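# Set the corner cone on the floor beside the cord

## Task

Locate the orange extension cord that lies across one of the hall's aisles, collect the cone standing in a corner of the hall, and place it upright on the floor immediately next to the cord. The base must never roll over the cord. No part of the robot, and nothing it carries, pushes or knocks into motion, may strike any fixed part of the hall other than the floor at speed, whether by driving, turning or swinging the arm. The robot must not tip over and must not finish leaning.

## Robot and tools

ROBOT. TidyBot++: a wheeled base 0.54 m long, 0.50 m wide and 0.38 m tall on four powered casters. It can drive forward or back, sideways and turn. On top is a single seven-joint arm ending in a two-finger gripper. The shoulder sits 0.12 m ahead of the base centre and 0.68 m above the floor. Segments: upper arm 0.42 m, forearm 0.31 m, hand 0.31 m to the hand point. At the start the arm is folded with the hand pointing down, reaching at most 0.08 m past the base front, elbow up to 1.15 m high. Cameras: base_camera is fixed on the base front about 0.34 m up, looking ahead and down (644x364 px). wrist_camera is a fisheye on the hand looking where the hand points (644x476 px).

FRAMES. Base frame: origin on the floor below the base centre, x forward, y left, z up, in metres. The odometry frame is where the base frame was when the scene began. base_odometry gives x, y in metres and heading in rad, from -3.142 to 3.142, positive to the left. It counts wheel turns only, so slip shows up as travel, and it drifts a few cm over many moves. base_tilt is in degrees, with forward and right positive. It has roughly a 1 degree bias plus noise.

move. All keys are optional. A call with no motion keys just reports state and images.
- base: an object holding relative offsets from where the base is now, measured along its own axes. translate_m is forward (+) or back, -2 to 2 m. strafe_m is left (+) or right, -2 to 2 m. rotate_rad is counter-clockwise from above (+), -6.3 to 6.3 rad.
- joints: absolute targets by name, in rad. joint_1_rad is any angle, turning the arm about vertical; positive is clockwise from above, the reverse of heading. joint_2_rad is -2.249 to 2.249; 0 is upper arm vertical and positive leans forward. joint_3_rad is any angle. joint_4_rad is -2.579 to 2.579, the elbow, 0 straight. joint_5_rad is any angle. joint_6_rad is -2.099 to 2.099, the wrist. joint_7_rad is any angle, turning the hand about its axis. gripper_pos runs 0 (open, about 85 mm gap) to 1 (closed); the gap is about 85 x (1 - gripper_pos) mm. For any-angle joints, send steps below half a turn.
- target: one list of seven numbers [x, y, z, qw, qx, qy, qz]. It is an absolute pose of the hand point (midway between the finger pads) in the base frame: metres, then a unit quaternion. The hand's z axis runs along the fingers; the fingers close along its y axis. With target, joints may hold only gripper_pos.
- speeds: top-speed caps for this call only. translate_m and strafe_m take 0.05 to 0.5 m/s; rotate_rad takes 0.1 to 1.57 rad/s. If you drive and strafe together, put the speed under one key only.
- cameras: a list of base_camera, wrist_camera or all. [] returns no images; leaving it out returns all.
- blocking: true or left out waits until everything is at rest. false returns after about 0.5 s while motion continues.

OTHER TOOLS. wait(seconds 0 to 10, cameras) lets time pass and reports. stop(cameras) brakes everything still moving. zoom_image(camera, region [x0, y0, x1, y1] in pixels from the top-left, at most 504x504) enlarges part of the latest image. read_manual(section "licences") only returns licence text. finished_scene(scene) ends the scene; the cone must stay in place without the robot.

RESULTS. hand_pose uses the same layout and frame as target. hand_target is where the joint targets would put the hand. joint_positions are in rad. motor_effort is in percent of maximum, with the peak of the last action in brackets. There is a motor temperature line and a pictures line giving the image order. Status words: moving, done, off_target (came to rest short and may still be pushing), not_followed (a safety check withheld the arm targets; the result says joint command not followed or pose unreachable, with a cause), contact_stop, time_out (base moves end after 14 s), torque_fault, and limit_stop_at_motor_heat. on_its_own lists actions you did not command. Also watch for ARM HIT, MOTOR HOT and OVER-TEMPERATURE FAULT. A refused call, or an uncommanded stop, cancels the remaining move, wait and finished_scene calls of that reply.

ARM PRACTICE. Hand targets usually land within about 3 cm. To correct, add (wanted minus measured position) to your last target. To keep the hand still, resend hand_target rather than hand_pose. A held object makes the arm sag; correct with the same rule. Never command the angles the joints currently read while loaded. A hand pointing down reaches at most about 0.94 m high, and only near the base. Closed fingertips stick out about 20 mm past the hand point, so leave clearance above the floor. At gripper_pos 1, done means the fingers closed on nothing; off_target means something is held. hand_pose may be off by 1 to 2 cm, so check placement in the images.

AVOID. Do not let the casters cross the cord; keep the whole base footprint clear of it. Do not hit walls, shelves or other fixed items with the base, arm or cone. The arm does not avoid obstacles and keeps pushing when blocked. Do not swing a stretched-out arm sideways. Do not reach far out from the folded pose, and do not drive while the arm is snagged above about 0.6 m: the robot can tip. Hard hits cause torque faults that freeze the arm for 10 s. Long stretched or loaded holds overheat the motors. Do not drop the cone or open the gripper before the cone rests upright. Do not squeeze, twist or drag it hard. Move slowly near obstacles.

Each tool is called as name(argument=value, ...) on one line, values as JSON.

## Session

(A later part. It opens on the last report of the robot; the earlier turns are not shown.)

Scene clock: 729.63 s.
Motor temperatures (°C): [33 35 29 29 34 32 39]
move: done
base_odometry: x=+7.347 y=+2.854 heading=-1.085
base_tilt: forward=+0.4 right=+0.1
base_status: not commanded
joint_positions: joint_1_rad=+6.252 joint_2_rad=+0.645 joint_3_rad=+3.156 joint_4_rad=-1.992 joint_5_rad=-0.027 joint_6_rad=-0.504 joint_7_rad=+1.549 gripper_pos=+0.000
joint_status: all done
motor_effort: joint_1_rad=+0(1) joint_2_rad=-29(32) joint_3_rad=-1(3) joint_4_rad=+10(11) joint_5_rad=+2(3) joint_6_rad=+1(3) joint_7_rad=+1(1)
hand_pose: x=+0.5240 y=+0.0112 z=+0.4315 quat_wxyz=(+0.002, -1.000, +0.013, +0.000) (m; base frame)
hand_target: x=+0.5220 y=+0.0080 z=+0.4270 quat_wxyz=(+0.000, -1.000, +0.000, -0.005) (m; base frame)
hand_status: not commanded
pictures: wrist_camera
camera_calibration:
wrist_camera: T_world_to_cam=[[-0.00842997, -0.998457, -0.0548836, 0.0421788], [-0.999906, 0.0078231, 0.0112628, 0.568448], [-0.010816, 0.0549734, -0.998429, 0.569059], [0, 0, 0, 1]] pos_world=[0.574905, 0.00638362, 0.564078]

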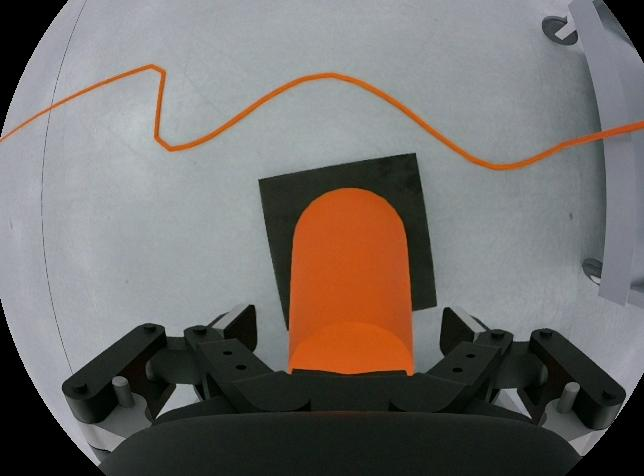

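move(target=[0.52, 0.008, 0.56, 0.0, 1.0, 0.0, 0.0], cameras=["wrist_camera"])

move(base={"translate_m": -0.4}, cameras=["base_camera", "wrist_camera"])

Scene clock: 737.20 s.
Motor temperatures (°C): [33 35 29 29 34 32 39]
move: done
base_odometry: x=+7.347 y=+2.854 heading=-1.085
base_tilt: forward=+0.3 right=+0.1
base_status: not commanded
joint_positions: joint_1_rad=+6.252 joint_2_rad=+0.396 joint_3_rad=+3.156 joint_4_rad=-1.892 joint_5_rad=-0.027 joint_6_rad=-0.840 joint_7_rad=+1.549 gripper_pos=+0.000
joint_status: not commanded
motor_effort: joint_1_rad=+0(0) joint_2_rad=-26(32) joint_3_rad=-2(2) joint_4_rad=+14(15) joint_5_rad=+2(3) joint_6_rad=+2(2) joint_7_rad=+0(1)
hand_pose: x=+0.5226 y=+0.0141 z=+0.5522 quat_wxyz=(+0.008, -1.000, +0.011, -0.007) (m; base frame)
hand_target: x=+0.5200 y=+0.0080 z=+0.5600 quat_wxyz=(+0.000, -1.000, +0.000, +0.000) (m; base frame)
hand_status: done (0.010 m and 1.7 deg from the pose sent, 0.129 m and 1.5 deg at the start)
pictures: wrist_camera
camera_calibration:
wrist_camera: T_world_to_cam=[[-0.00358212, -0.997854, -0.0653785, 0.0549582], [-0.999991, 0.00373617, -0.00223426, 0.57322], [0.00247373, 0.0653699, -0.997858, 0.681993], [0, 0, 0, 1]] pos_world=[0.571724, 0.00811688, 0.685406]

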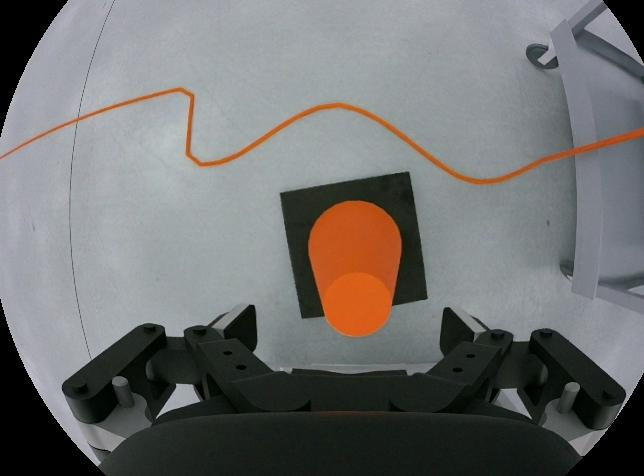

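Scene clock: 739.37 s.
Motor temperatures (°C): [33 35 29 29 34 32 39]
move: done
base_odometry: x=+7.160 y=+3.208 heading=-1.084
base_tilt: forward=+0.3 right=+0.1
base_status: done
joint_positions: joint_1_rad=+6.253 joint_2_rad=+0.391 joint_3_rad=+3.156 joint_4_rad=-1.885 joint_5_rad=-0.027 joint_6_rad=-0.851 joint_7_rad=+1.549 gripper_pos=+0.000
joint_status: not commanded
motor_effort: joint_1_rad=+0(3) joint_2_rad=-26(29) joint_3_rad=-1(4) joint_4_rad=+15(16) joint_5_rad=+2(3) joint_6_rad=+1(2) joint_7_rad=+0(1)
hand_pose: x=+0.5234 y=+0.0138 z=+0.5557 quat_wxyz=(+0.008, -1.000, +0.012, -0.007) (m; base frame)
hand_target: x=+0.5200 y=+0.0080 z=+0.5600 quat_wxyz=(+0.000, -1.000, +0.000, +0.000) (m; base frame)
hand_status: not commanded
pictures: base_camera, wrist_camera
camera_calibration:
wrist_camera: T_world_to_cam=[[-0.00441629, -0.99784, -0.0655444, 0.0553711], [-0.999986, 0.00458889, -0.002483, 0.57418], [0.00277842, 0.0655325, -0.997847, 0.685336], [0, 0, 0, 1]] pos_world=[0.572513, 0.00770479, 0.688916]

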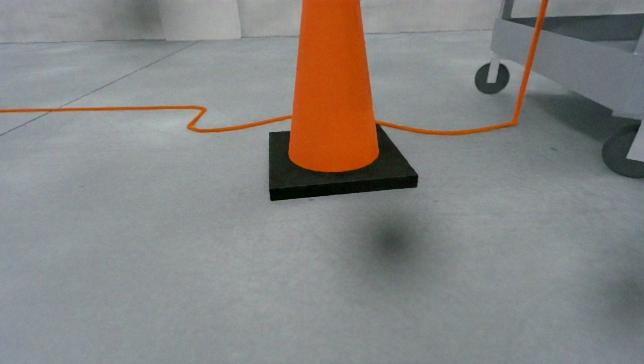

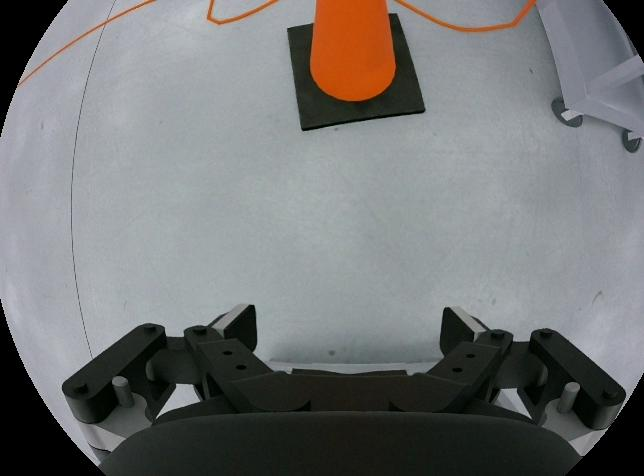

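finished_scene(scene=1)

The scene is finished: the task was done.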